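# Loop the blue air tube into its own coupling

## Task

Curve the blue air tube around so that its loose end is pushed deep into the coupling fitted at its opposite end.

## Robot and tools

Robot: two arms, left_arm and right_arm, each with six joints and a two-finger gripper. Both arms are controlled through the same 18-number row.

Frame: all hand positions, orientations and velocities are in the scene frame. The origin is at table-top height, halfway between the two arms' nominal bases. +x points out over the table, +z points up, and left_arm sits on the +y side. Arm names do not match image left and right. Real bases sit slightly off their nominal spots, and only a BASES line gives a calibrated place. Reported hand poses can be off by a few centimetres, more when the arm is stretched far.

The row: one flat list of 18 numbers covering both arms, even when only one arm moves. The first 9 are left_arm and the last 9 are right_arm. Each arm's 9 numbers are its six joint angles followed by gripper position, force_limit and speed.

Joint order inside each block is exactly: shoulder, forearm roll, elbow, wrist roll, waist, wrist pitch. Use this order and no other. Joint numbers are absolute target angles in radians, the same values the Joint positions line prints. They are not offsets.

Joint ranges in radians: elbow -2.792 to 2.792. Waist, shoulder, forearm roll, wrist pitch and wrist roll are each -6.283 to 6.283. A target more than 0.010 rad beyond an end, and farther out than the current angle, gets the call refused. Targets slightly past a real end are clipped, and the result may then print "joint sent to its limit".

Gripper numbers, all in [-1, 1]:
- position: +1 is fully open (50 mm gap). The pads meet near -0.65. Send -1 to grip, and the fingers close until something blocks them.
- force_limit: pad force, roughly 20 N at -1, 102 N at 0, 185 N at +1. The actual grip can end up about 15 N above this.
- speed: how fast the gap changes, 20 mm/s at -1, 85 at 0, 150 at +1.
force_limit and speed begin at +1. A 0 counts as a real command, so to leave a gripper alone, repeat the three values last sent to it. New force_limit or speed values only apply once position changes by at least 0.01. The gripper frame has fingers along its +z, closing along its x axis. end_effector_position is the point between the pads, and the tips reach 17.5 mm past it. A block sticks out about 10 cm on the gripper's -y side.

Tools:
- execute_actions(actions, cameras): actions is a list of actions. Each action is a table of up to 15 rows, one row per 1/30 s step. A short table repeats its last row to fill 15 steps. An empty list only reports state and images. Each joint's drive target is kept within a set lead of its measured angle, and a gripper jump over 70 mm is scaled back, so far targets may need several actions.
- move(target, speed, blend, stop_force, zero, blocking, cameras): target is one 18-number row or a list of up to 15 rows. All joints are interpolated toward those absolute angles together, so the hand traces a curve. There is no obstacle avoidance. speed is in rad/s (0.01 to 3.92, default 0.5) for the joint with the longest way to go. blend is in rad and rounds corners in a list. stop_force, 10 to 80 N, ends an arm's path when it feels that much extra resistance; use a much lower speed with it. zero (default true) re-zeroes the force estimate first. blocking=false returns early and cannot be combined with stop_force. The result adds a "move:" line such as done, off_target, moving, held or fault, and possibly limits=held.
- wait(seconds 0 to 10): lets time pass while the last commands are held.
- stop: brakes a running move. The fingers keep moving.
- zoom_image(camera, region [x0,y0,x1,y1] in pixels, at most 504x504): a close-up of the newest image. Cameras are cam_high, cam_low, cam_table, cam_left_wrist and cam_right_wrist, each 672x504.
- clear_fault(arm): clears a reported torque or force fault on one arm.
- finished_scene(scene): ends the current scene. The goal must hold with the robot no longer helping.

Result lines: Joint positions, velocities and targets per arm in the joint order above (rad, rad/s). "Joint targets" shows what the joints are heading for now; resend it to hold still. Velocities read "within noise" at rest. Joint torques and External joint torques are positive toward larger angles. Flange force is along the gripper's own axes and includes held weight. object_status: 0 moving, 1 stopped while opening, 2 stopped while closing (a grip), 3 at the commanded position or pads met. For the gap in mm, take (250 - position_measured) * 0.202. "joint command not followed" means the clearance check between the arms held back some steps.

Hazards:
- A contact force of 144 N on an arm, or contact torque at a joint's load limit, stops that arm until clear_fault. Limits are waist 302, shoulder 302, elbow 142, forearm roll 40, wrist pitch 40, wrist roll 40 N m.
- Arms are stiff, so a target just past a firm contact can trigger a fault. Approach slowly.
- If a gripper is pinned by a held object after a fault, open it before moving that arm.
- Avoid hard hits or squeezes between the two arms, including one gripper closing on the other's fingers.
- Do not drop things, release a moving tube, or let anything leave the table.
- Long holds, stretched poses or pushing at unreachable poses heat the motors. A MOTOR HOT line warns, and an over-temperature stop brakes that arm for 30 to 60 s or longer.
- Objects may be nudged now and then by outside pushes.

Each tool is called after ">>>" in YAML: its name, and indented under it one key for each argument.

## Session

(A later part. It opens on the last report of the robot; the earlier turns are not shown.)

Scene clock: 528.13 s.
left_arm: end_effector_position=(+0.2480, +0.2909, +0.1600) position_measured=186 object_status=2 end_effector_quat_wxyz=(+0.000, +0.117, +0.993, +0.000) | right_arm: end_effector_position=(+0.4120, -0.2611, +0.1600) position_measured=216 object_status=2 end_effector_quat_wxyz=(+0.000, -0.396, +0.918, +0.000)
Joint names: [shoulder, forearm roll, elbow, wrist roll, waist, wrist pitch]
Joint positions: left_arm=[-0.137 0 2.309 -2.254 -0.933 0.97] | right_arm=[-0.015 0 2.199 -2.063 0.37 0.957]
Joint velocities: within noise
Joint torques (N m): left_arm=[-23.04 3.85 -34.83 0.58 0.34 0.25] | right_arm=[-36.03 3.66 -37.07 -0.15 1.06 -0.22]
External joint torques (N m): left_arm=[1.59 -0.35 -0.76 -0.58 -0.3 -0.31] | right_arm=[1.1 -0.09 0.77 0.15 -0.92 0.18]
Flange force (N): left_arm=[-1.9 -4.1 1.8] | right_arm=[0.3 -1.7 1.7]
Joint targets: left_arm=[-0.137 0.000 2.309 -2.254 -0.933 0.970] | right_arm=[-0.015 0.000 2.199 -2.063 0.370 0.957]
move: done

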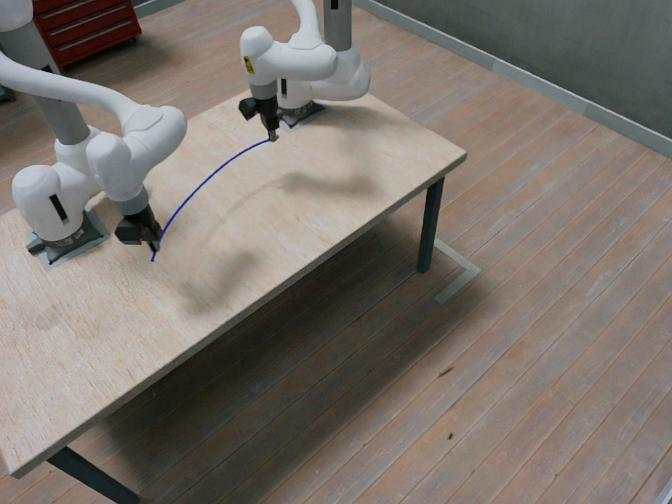

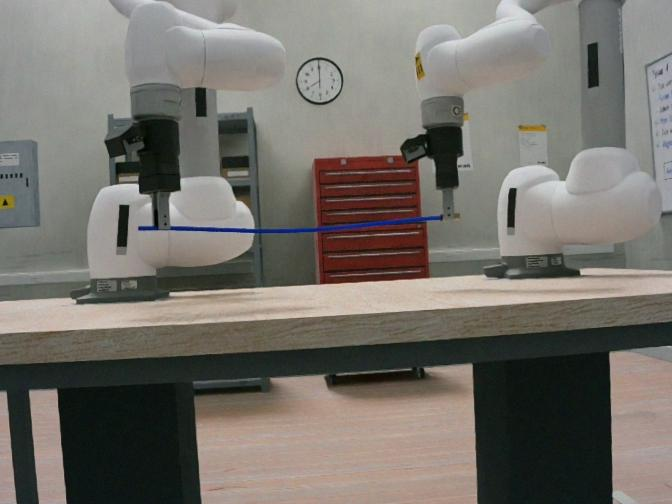

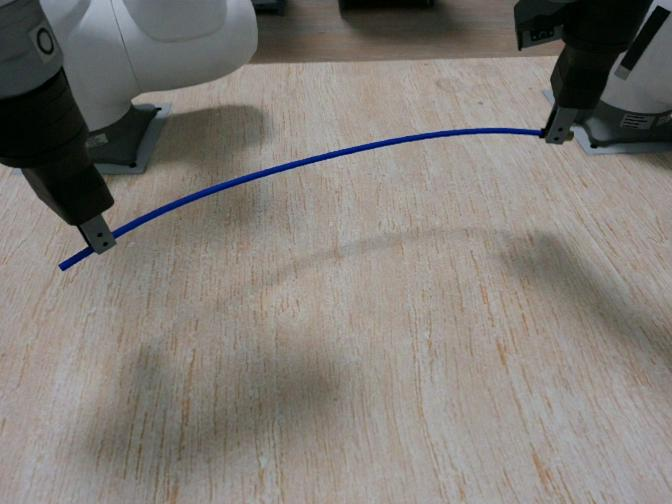

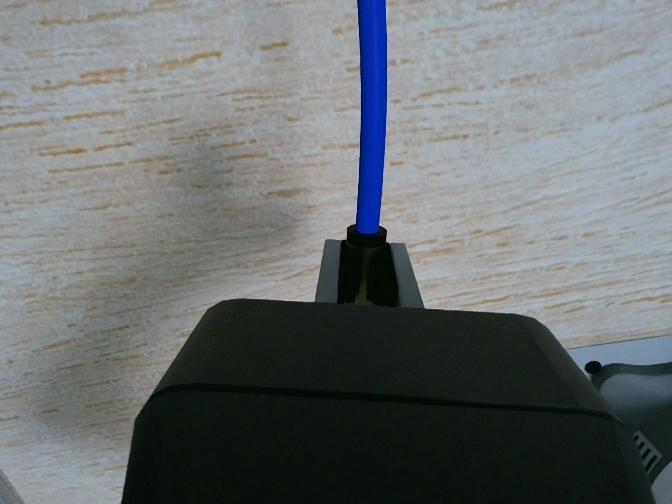

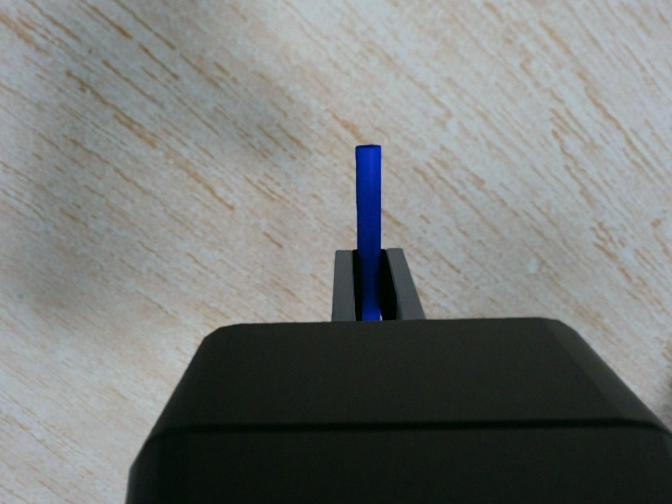

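>>> move:
  target:
    - [-0.1150,0,2.2062,-1.6459,-0.9086,1.0504,-1,-0.4,-0.8,-0.0567,0,2.1543,-2.4201,0.4761,1.0440,-1,-0.6,-0.8]
    - [-0.0209,0,2.1203,-1.0785,-0.9248,1.0422,-1,-0.4,-0.8,-0.0313,0,2.1304,-2.7501,0.6097,1.0425,-1,-0.6,-0.8]
    - [0.0756,0,2.0203,-0.5165,-0.9464,1.0457,-1,-0.4,-0.8,0.1033,0.6336,2.1069,-3.7365,0.4045,1.1996,-1,-0.6,-0.8]
  speed: 0.3
  blend: 0.05

Scene clock: 542.80 s.
left_arm: end_effector_position=(+0.3365, +0.1637, +0.2000) position_measured=186 object_status=2 end_effector_quat_wxyz=(+0.000, +0.837, +0.547, +0.000) | right_arm: end_effector_position=(+0.3677, -0.0901, +0.1977) position_measured=216 object_status=2 end_effector_quat_wxyz=(-0.136, +0.851, -0.431, -0.268)
Joint names: [shoulder, forearm roll, elbow, wrist roll, waist, wrist pitch]
Joint positions: left_arm=[0.076 0 2.02 -0.517 -0.946 1.046] | right_arm=[0.103 0.634 2.107 -3.736 0.405 1.2]
Joint velocities: within noise
Joint torques (N m): left_arm=[-48.13 4.05 -36.45 0.59 0.26 0.4] | right_arm=[-49.35 4.3 -37.64 -0.3 1.56 0.73]
External joint torques (N m): left_arm=[3.09 -0.37 -0.8 -0.59 -0.29 -0.35] | right_arm=[1.21 -0.06 0.96 0.25 -1.47 0.21]
Flange force (N): left_arm=[-4.1 4.7 2.6] | right_arm=[3.1 0.5 -0.3]
Joint targets: left_arm=[0.076 0.000 2.020 -0.517 -0.946 1.046] | right_arm=[0.103 0.634 2.107 -3.736 0.405 1.200]
move: done

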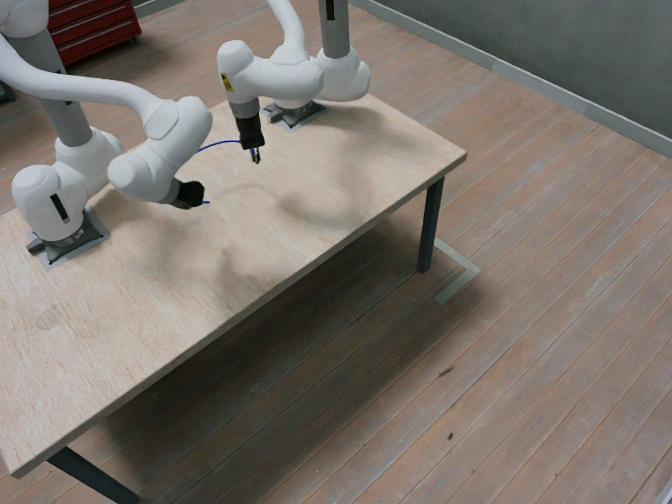

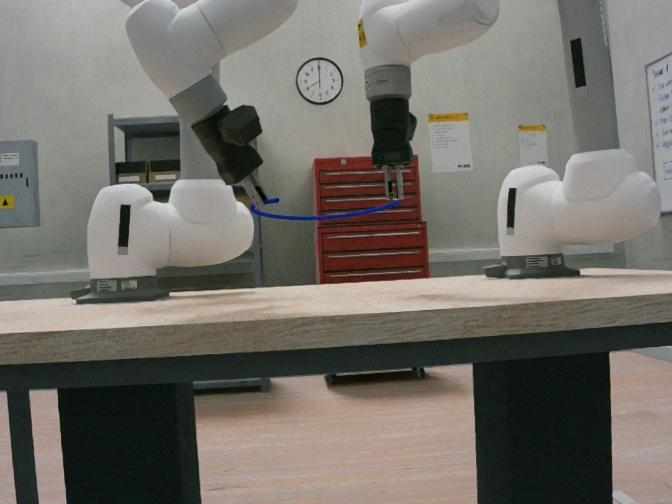

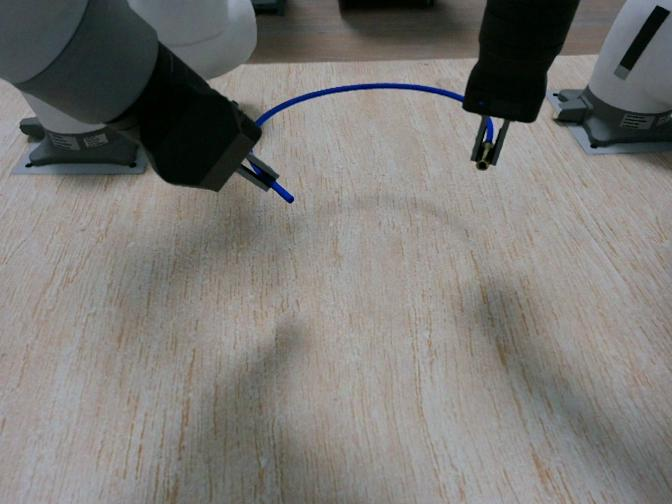

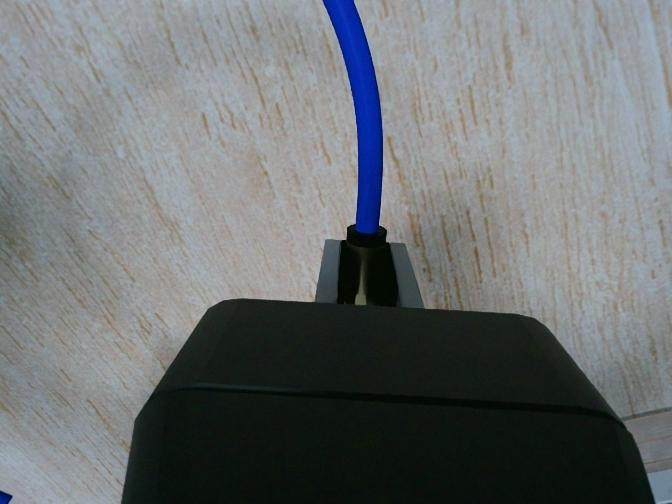

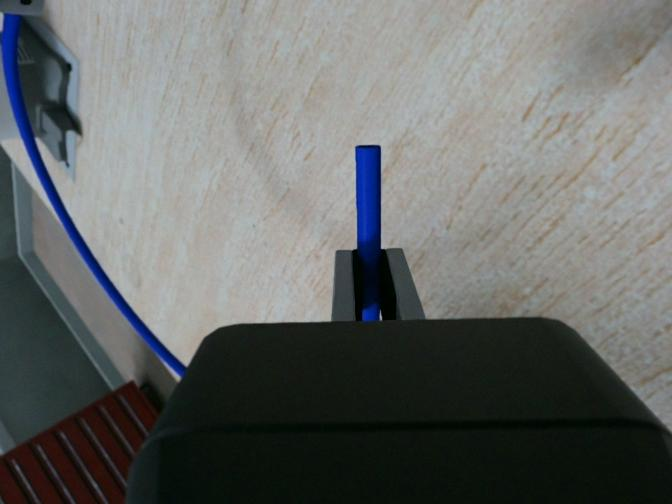

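>>> move:
  target:
    - [0.1157,0,1.9753,-0.2231,-0.9548,1.0506,-1,-0.4,-0.8,0.3043,0.7893,2.0210,-4.0293,0.3738,1.4793,-1,-0.6,-0.8]
    - [0.1430,0,1.9434,0.0599,-0.9636,1.0552,-1,-0.4,-0.8,0.5046,0.8145,1.9013,-4.1737,0.4134,1.7645,-1,-0.6,-0.8]
  speed: 0.2
  blend: 0.05

Scene clock: 552.00 s.
left_arm: end_effector_position=(+0.3552, +0.1220, +0.2001) position_measured=186 object_status=2 end_effector_quat_wxyz=(+0.000, +0.961, +0.278, +0.000) | right_arm: end_effector_position=(+0.3716, -0.0337, +0.1910) position_measured=216 object_status=2 end_effector_quat_wxyz=(-0.141, +0.786, -0.194, -0.571)
Joint names: [shoulder, forearm roll, elbow, wrist roll, waist, wrist pitch]
Joint positions: left_arm=[0.143 0 1.943 0.06 -0.964 1.055] | right_arm=[0.505 0.815 1.901 -4.174 0.413 1.764]
Joint velocities: within noise
Joint torques (N m): left_arm=[-55.62 4.15 -36.5 0.6 0.25 0.39] | right_arm=[-83.23 3.49 -30.87 -0.24 1.62 2.51]
External joint torques (N m): left_arm=[3.11 -0.4 -0.95 -0.6 -0.24 -0.31] | right_arm=[1.17 0.06 0.67 0.17 -1.48 0]
Flange force (N): left_arm=[-0.7 6.4 2.3] | right_arm=[1.9 1.3 -1.0]
Joint targets: left_arm=[0.143 0.000 1.943 0.060 -0.964 1.055] | right_arm=[0.505 0.815 1.901 -4.174 0.413 1.764]
move: done

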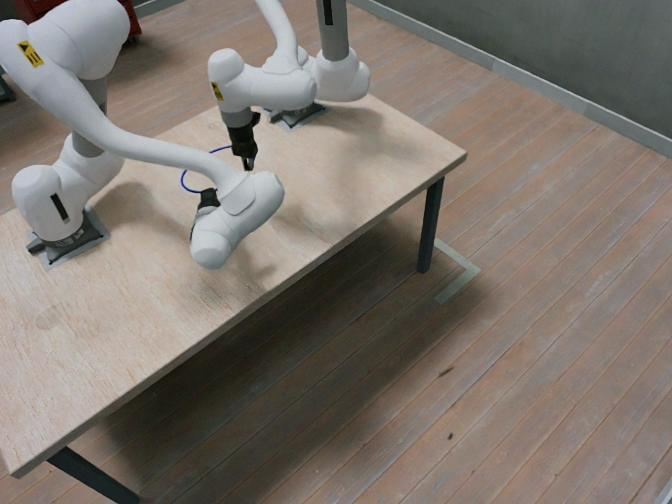

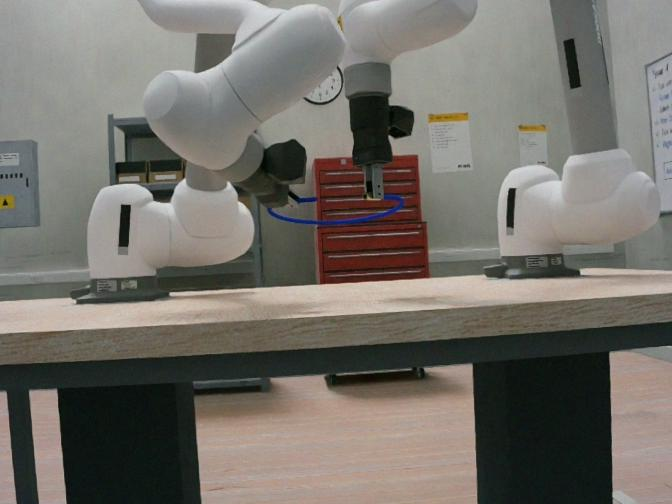

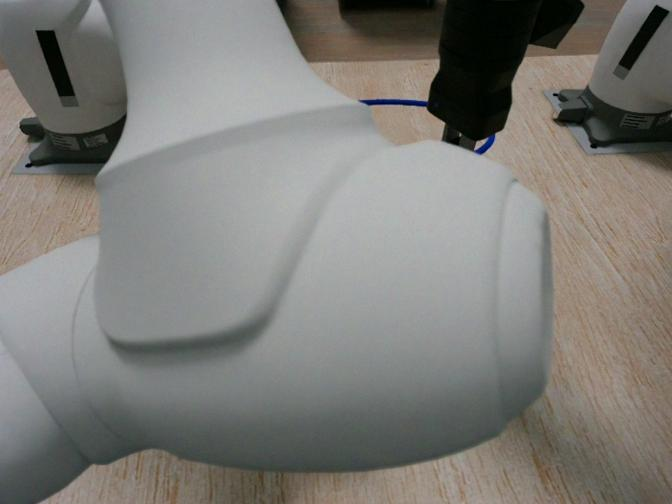

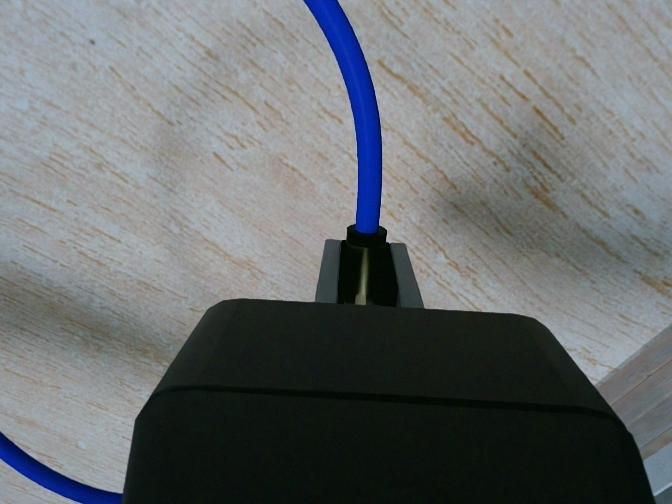

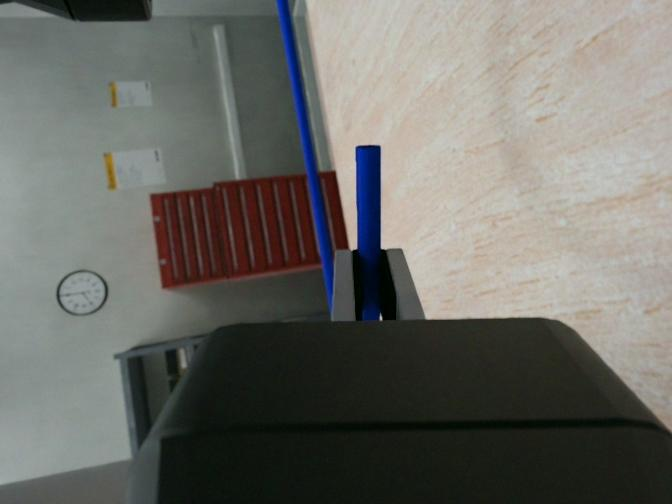

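>>> move:
  target: [0.1617,0,1.9211,0.6174,-0.9689,1.0588,-1,-0.4,-0.8,0.6447,0.5728,1.6799,-4.2912,0.5802,2.0152,-1,-0.6,-0.8]
  speed: 0.2

Scene clock: 561.50 s.
left_arm: end_effector_position=(+0.3601, +0.1099, +0.2000) position_measured=186 object_status=2 end_effector_quat_wxyz=(+0.000, +1.000, +0.000, +0.000) | right_arm: end_effector_position=(+0.3724, -0.0102, +0.1902) position_measured=216 object_status=2 end_effector_quat_wxyz=(+0.000, +0.793, +0.000, -0.609)
Joint names: [shoulder, forearm roll, elbow, wrist roll, waist, wrist pitch]
Joint positions: left_arm=[0.162 0 1.921 0.617 -0.969 1.059] | right_arm=[0.645 0.573 1.68 -4.291 0.58 2.015]
Joint velocities: within noise
Joint torques (N m): left_arm=[-57.88 4.33 -36.55 0.81 0.65 0.53] | right_arm=[-98.68 3.71 -31.54 0 0.61 2.74]
External joint torques (N m): left_arm=[3.63 -0.55 -1.01 -0.81 -0.67 -0.48] | right_arm=[2.04 0.16 0.06 -0.07 -0.45 -0.01]
Flange force (N): left_arm=[2.4 7.0 2.9] | right_arm=[2.8 -0.9 -1.5]
Joint targets: left_arm=[0.162 0.000 1.921 0.617 -0.969 1.059] | right_arm=[0.645 0.573 1.680 -4.291 0.580 2.015]
move: done

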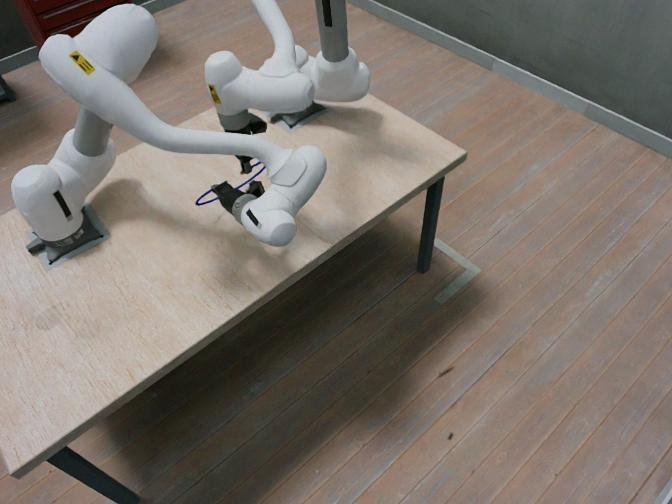

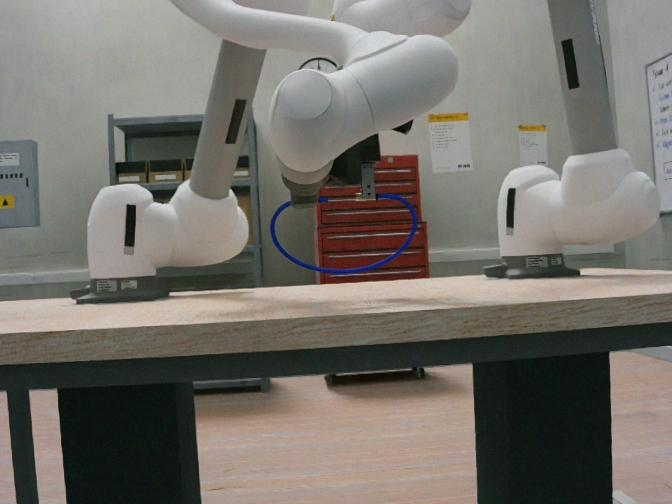

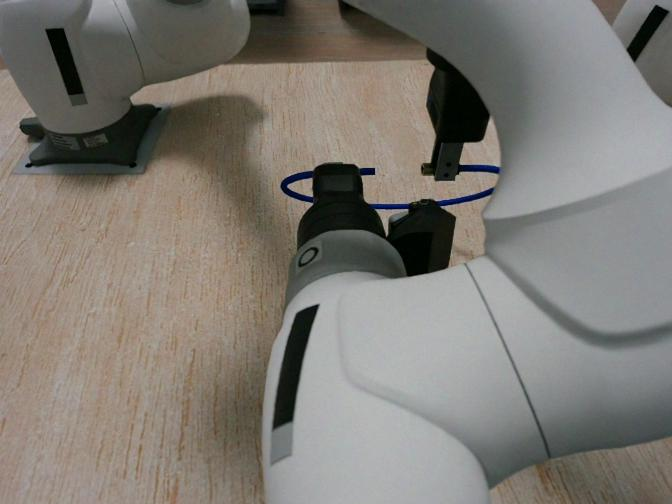

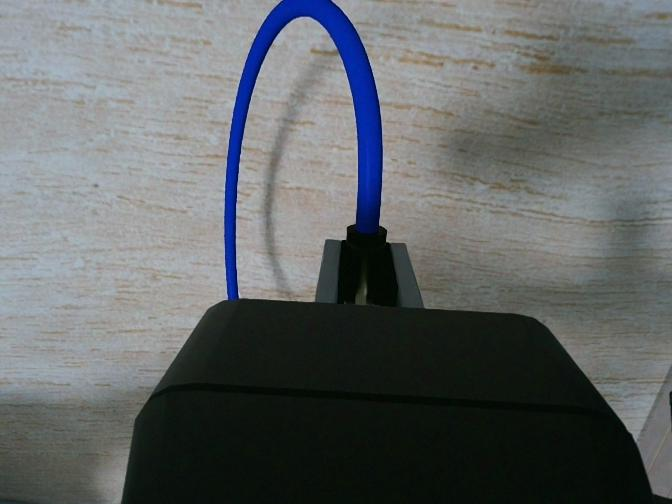

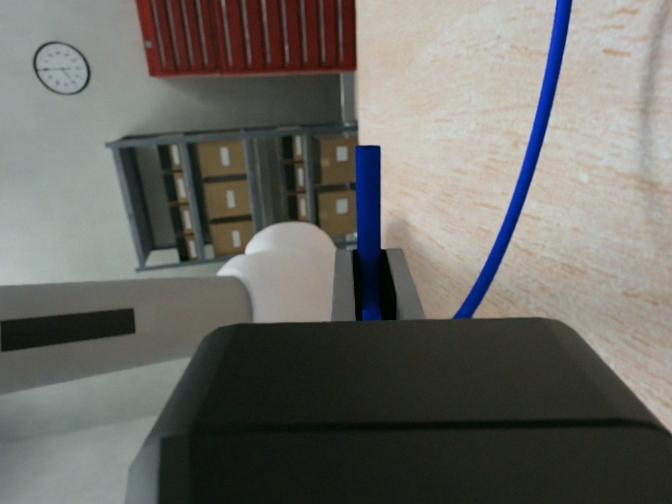

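>>> move:
  target: [0.1617,0,1.9211,0.6174,-0.9689,1.0588,-1,-0.4,-0.8,0.6644,0.6095,1.6417,-4.2574,0.6128,2.0173,-1,-0.6,-0.8]
  speed: 0.05

>>> zoom_image:
  camera: "cam_right_wrist"
  region: [260, 0, 470, 330]

>>> zoom_image:
  camera: "cam_table"
  region: [330, 120, 490, 240]

>>> zoom_image:
  camera: "cam_high"
  region: [190, 130, 290, 220]

Scene clock: 584.50 s.
left_arm: end_effector_position=(+0.3601, +0.1099, +0.2000) position_measured=186 object_status=2 end_effector_quat_wxyz=(+0.000, +1.000, +0.000, +0.000) | right_arm: end_effector_position=(+0.3722, +0.0198, +0.1905) position_measured=216 object_status=2 end_effector_quat_wxyz=(+0.000, +0.793, +0.000, -0.609)
Joint names: [shoulder, forearm roll, elbow, wrist roll, waist, wrist pitch]
Joint positions: left_arm=[0.162 0 1.921 0.617 -0.969 1.059] | right_arm=[0.664 0.609 1.642 -4.257 0.613 2.017]
Joint velocities: within noise
Joint torques (N m): left_arm=[-57.83 4.26 -36.65 0.53 0.63 0.51] | right_arm=[-100.04 3.43 -32.02 -0.11 -0.36 2.58]
External joint torques (N m): left_arm=[3.34 -0.49 -0.74 -0.53 -0.54 -0.45] | right_arm=[1.54 0.49 -0.09 0.03 0.34 0.1]
Flange force (N): left_arm=[2.4 5.9 2.9] | right_arm=[1.6 -2.2 -1.0]
Joint targets: left_arm=[0.162 0.000 1.921 0.617 -0.969 1.059] | right_arm=[0.664 0.610 1.642 -4.257 0.613 2.017]
move: done

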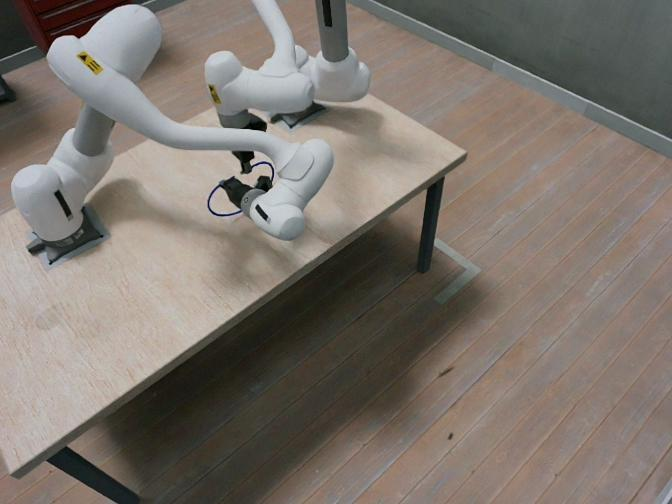

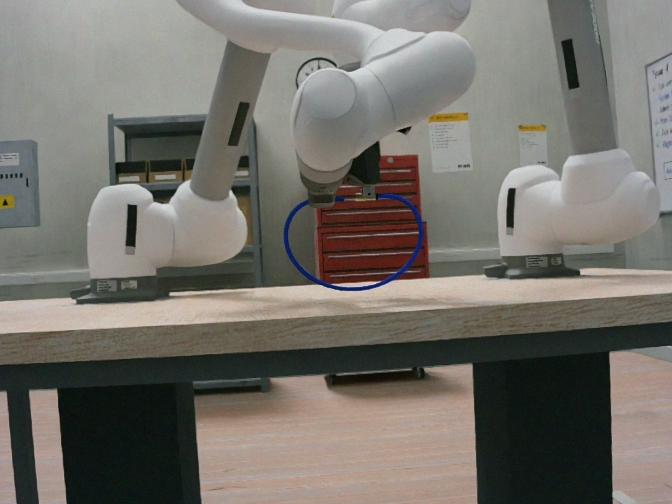

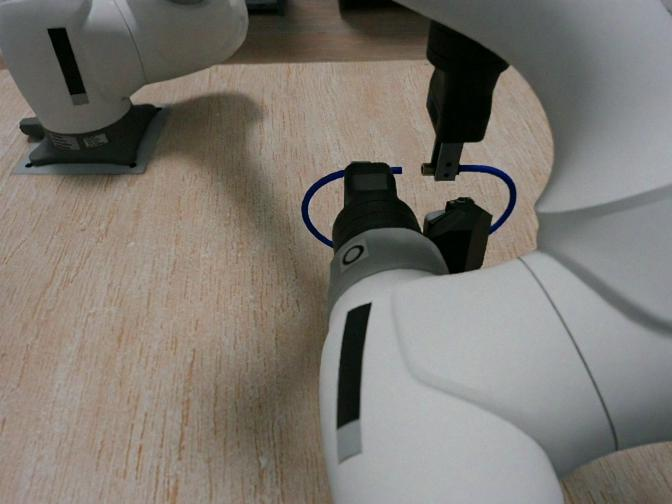

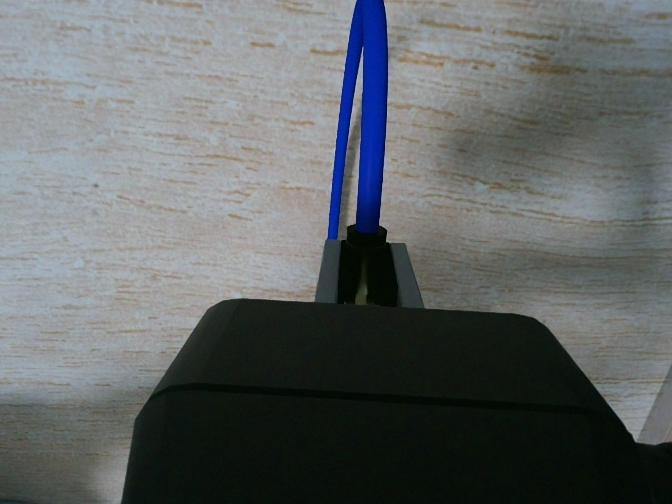

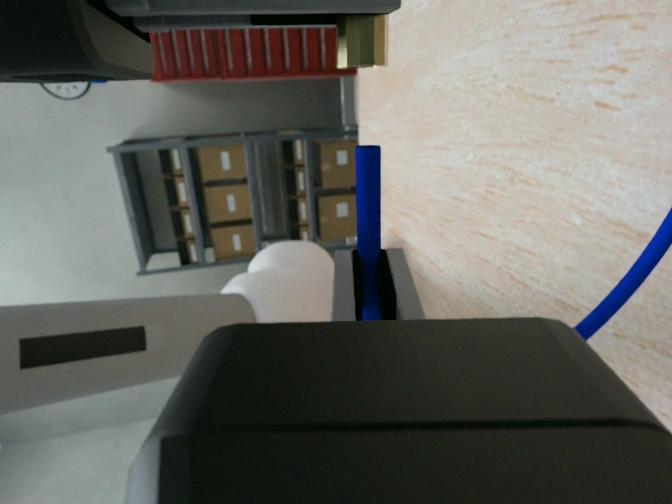

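Scaled by 1.527 from the camera's 672x504 image, which has a finer 960x720 frame.

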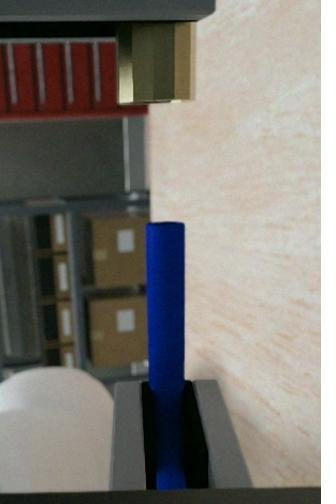

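Scaled by 3.150 from the camera's 672x504 image, which has a finer 960x720 frame.

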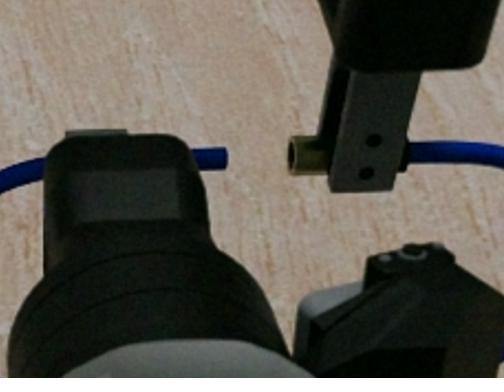

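Scaled by 5.040 from the camera's 672x504 image, which has a finer 960x720 frame.

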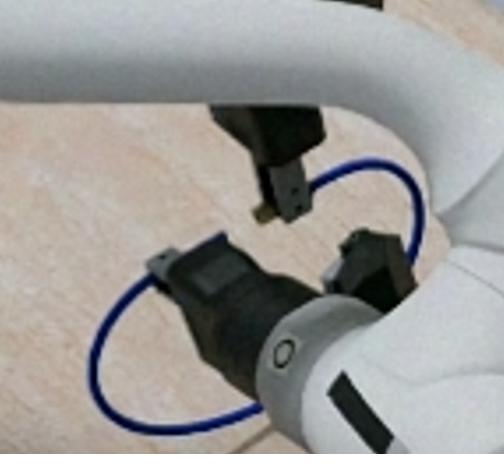

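>>> move:
  target: [0.1617,0,1.9211,0.6174,-0.9689,1.0588,-1,-0.4,-0.8,0.6754,0.6280,1.6160,-4.2376,0.6281,2.0229,-1,-0.6,-0.8]
  speed: 0.03

>>> zoom_image:
  camera: "cam_right_wrist"
  region: [300, 40, 440, 250]

>>> zoom_image:
  camera: "cam_table"
  region: [360, 130, 480, 220]

>>> zoom_image:
  camera: "cam_high"
  region: [210, 140, 270, 200]

Scene clock: 625.87 s.
left_arm: end_effector_position=(+0.3601, +0.1099, +0.2000) position_measured=186 object_status=2 end_effector_quat_wxyz=(+0.000, +1.000, +0.000, +0.000) | right_arm: end_effector_position=(+0.3742, +0.0356, +0.1924) position_measured=216 object_status=2 end_effector_quat_wxyz=(+0.000, +0.793, +0.000, -0.609)
Joint names: [shoulder, forearm roll, elbow, wrist roll, waist, wrist pitch]
Joint positions: left_arm=[0.162 0 1.921 0.617 -0.969 1.059] | right_arm=[0.675 0.628 1.616 -4.238 0.628 2.023]
Joint velocities: within noise
Joint torques (N m): left_arm=[-57.71 4.28 -36.54 0.49 0.39 0.49] | right_arm=[-102.81 4.04 -32.68 -0.17 1.6 2.63]
External joint torques (N m): left_arm=[3.55 -0.51 -0.94 -0.49 -0.45 -0.44] | right_arm=[4.1 -0.12 0.48 0.09 -1.96 0]
Flange force (N): left_arm=[3.0 6.3 2.8] | right_arm=[5.5 -0.2 -3.2]
Joint targets: left_arm=[0.162 0.000 1.921 0.617 -0.969 1.059] | right_arm=[0.675 0.628 1.616 -4.238 0.628 2.023]
move: done

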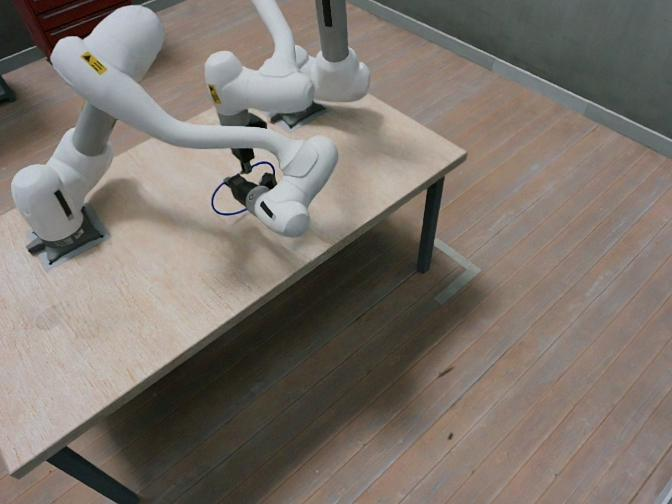

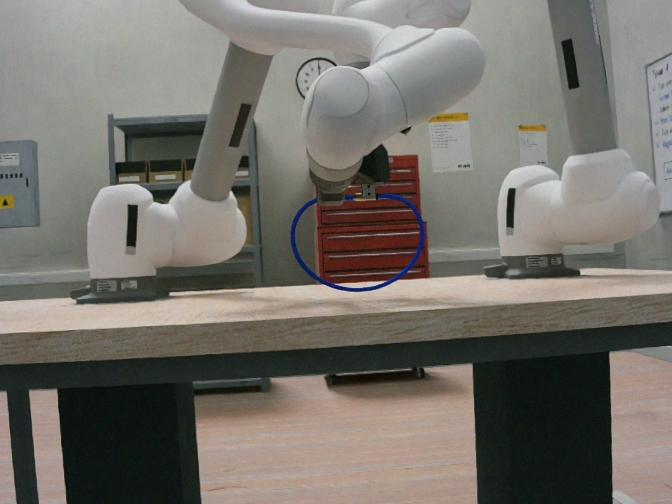

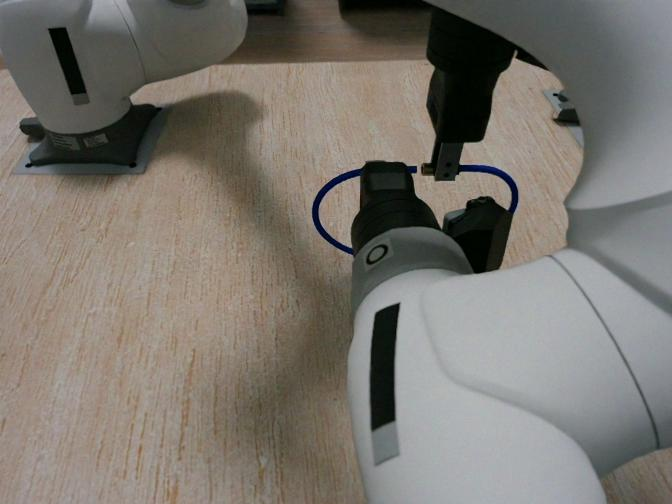

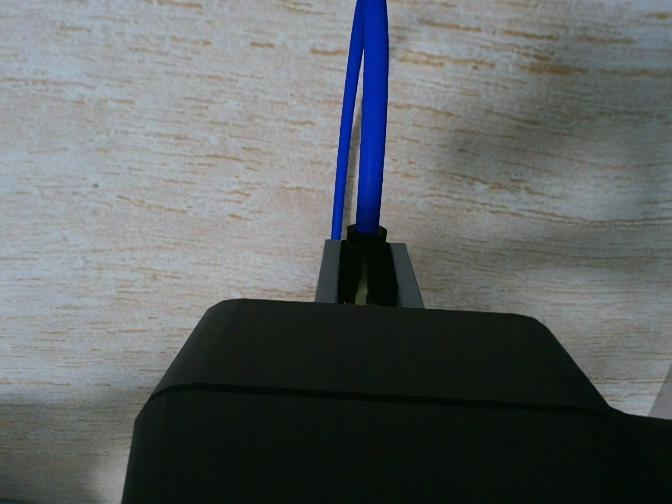

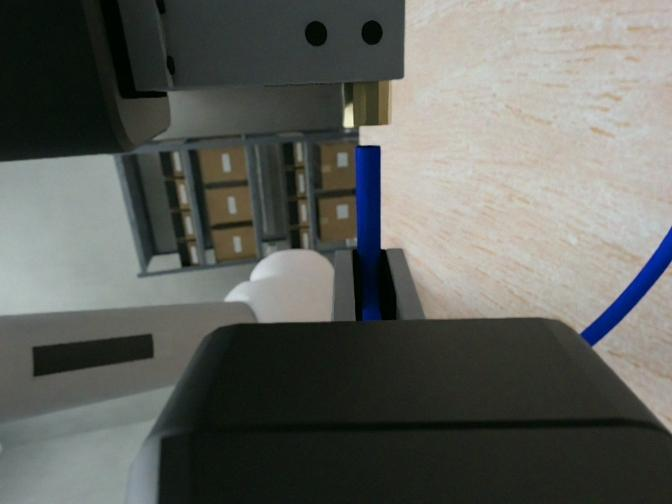

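Scaled by 2.400 from the camera's 672x504 image, which has a finer 960x720 frame.

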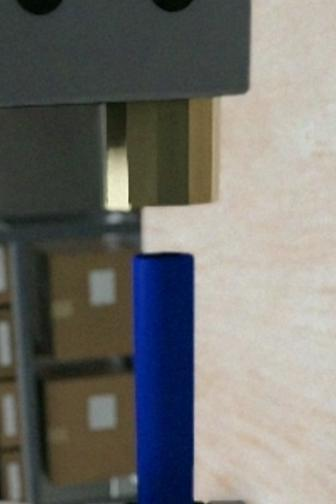

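Scaled by 4.200 from the camera's 672x504 image, which has a finer 960x720 frame.

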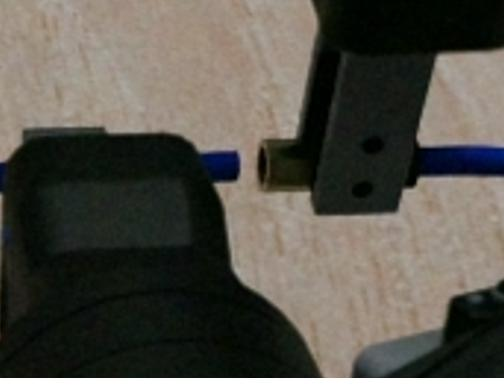

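Scaled by 8.400 from the camera's 672x504 image, which has a finer 960x720 frame.

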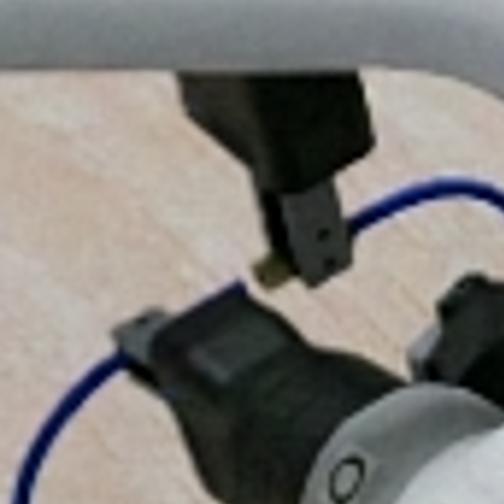

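>>> move:
  target: [0.1617,0,1.9211,0.6174,-0.9689,1.0588,-1,-0.4,-0.8,0.68196,0.63882,1.60263,-4.22684,0.63719,2.02412,-1,-0.6,-0.8]
  speed: 0.01
  stop_force: 15

>>> zoom_image:
  camera: "cam_right_wrist"
  region: [300, 40, 440, 250]

>>> zoom_image:
  camera: "cam_table"
  region: [370, 130, 490, 220]

Scene clock: 652.93 s.
left_arm: end_effector_position=(+0.3601, +0.1099, +0.2000) position_measured=186 object_status=2 end_effector_quat_wxyz=(+0.000, +1.000, +0.000, +0.000) | right_arm: end_effector_position=(+0.3746, +0.0448, +0.1927) position_measured=216 object_status=2 end_effector_quat_wxyz=(+0.000, +0.793, +0.000, -0.609)
Joint names: [shoulder, forearm roll, elbow, wrist roll, waist, wrist pitch]
Joint positions: left_arm=[0.162 0 1.921 0.617 -0.969 1.059] | right_arm=[0.682 0.639 1.603 -4.227 0.637 2.024]
Joint velocities: within noise
Joint torques (N m): left_arm=[-58.04 4.26 -36.58 0.55 0.35 0.45] | right_arm=[-102.8 3.98 -33.2 -0.01 0.6 2.58]
External joint torques (N m): left_arm=[3.69 -0.48 -0.91 -0.55 -0.35 -0.39] | right_arm=[2.79 -0.01 0.53 -0.06 -0.83 0.04]
Flange force (N): left_arm=[3.2 6.4 2.9] | right_arm=[3.6 -0.3 -1.4]
Joint targets: left_arm=[0.162 0.000 1.921 0.617 -0.969 1.059] | right_arm=[0.682 0.639 1.603 -4.227 0.637 2.024]
move: done

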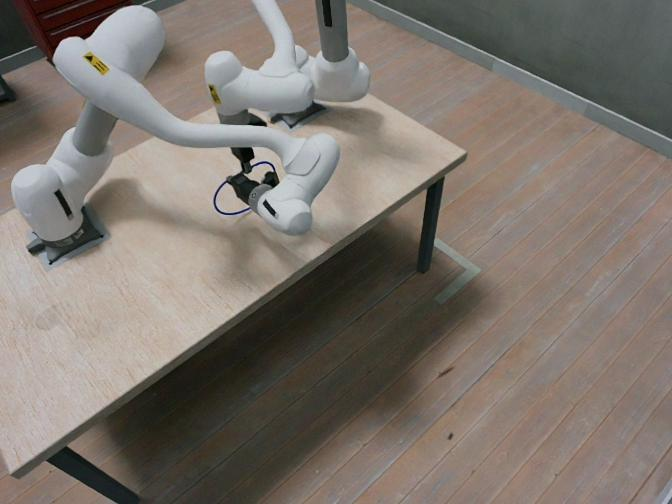

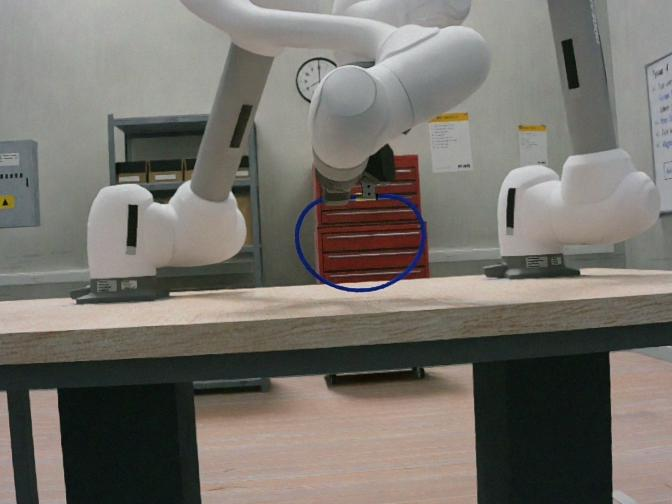

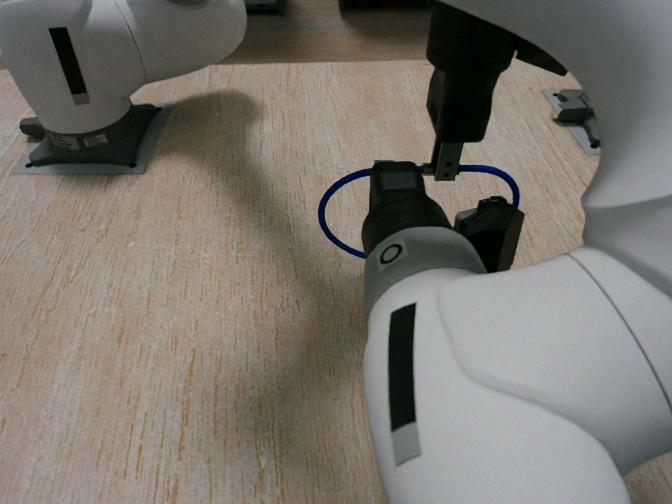

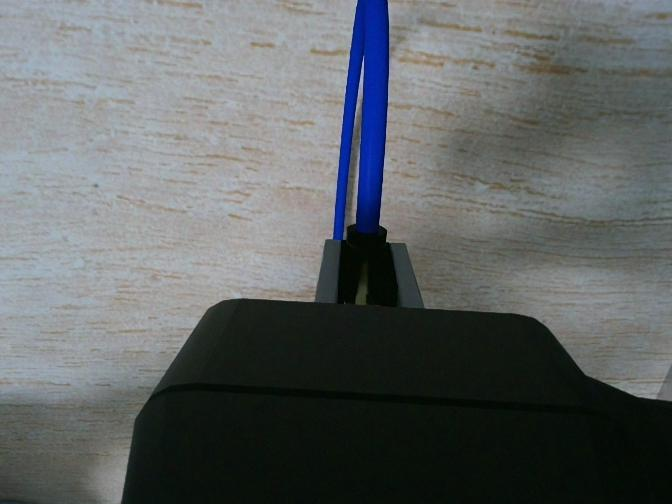

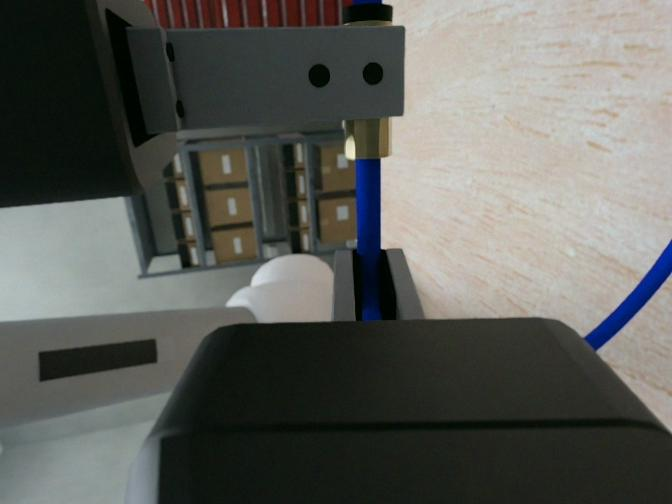

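Scaled by 2.400 from the camera's 672x504 image, which has a finer 960x720 frame.

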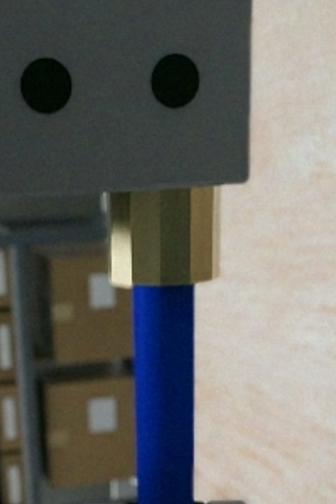

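Scaled by 4.200 from the camera's 672x504 image, which has a finer 960x720 frame.

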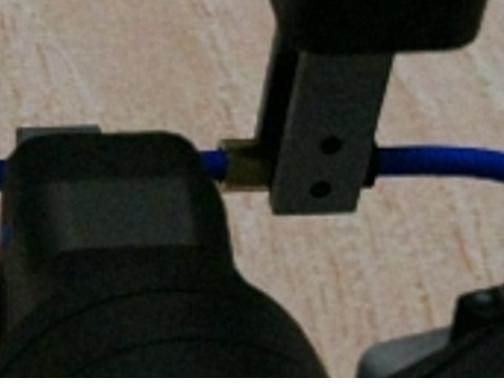

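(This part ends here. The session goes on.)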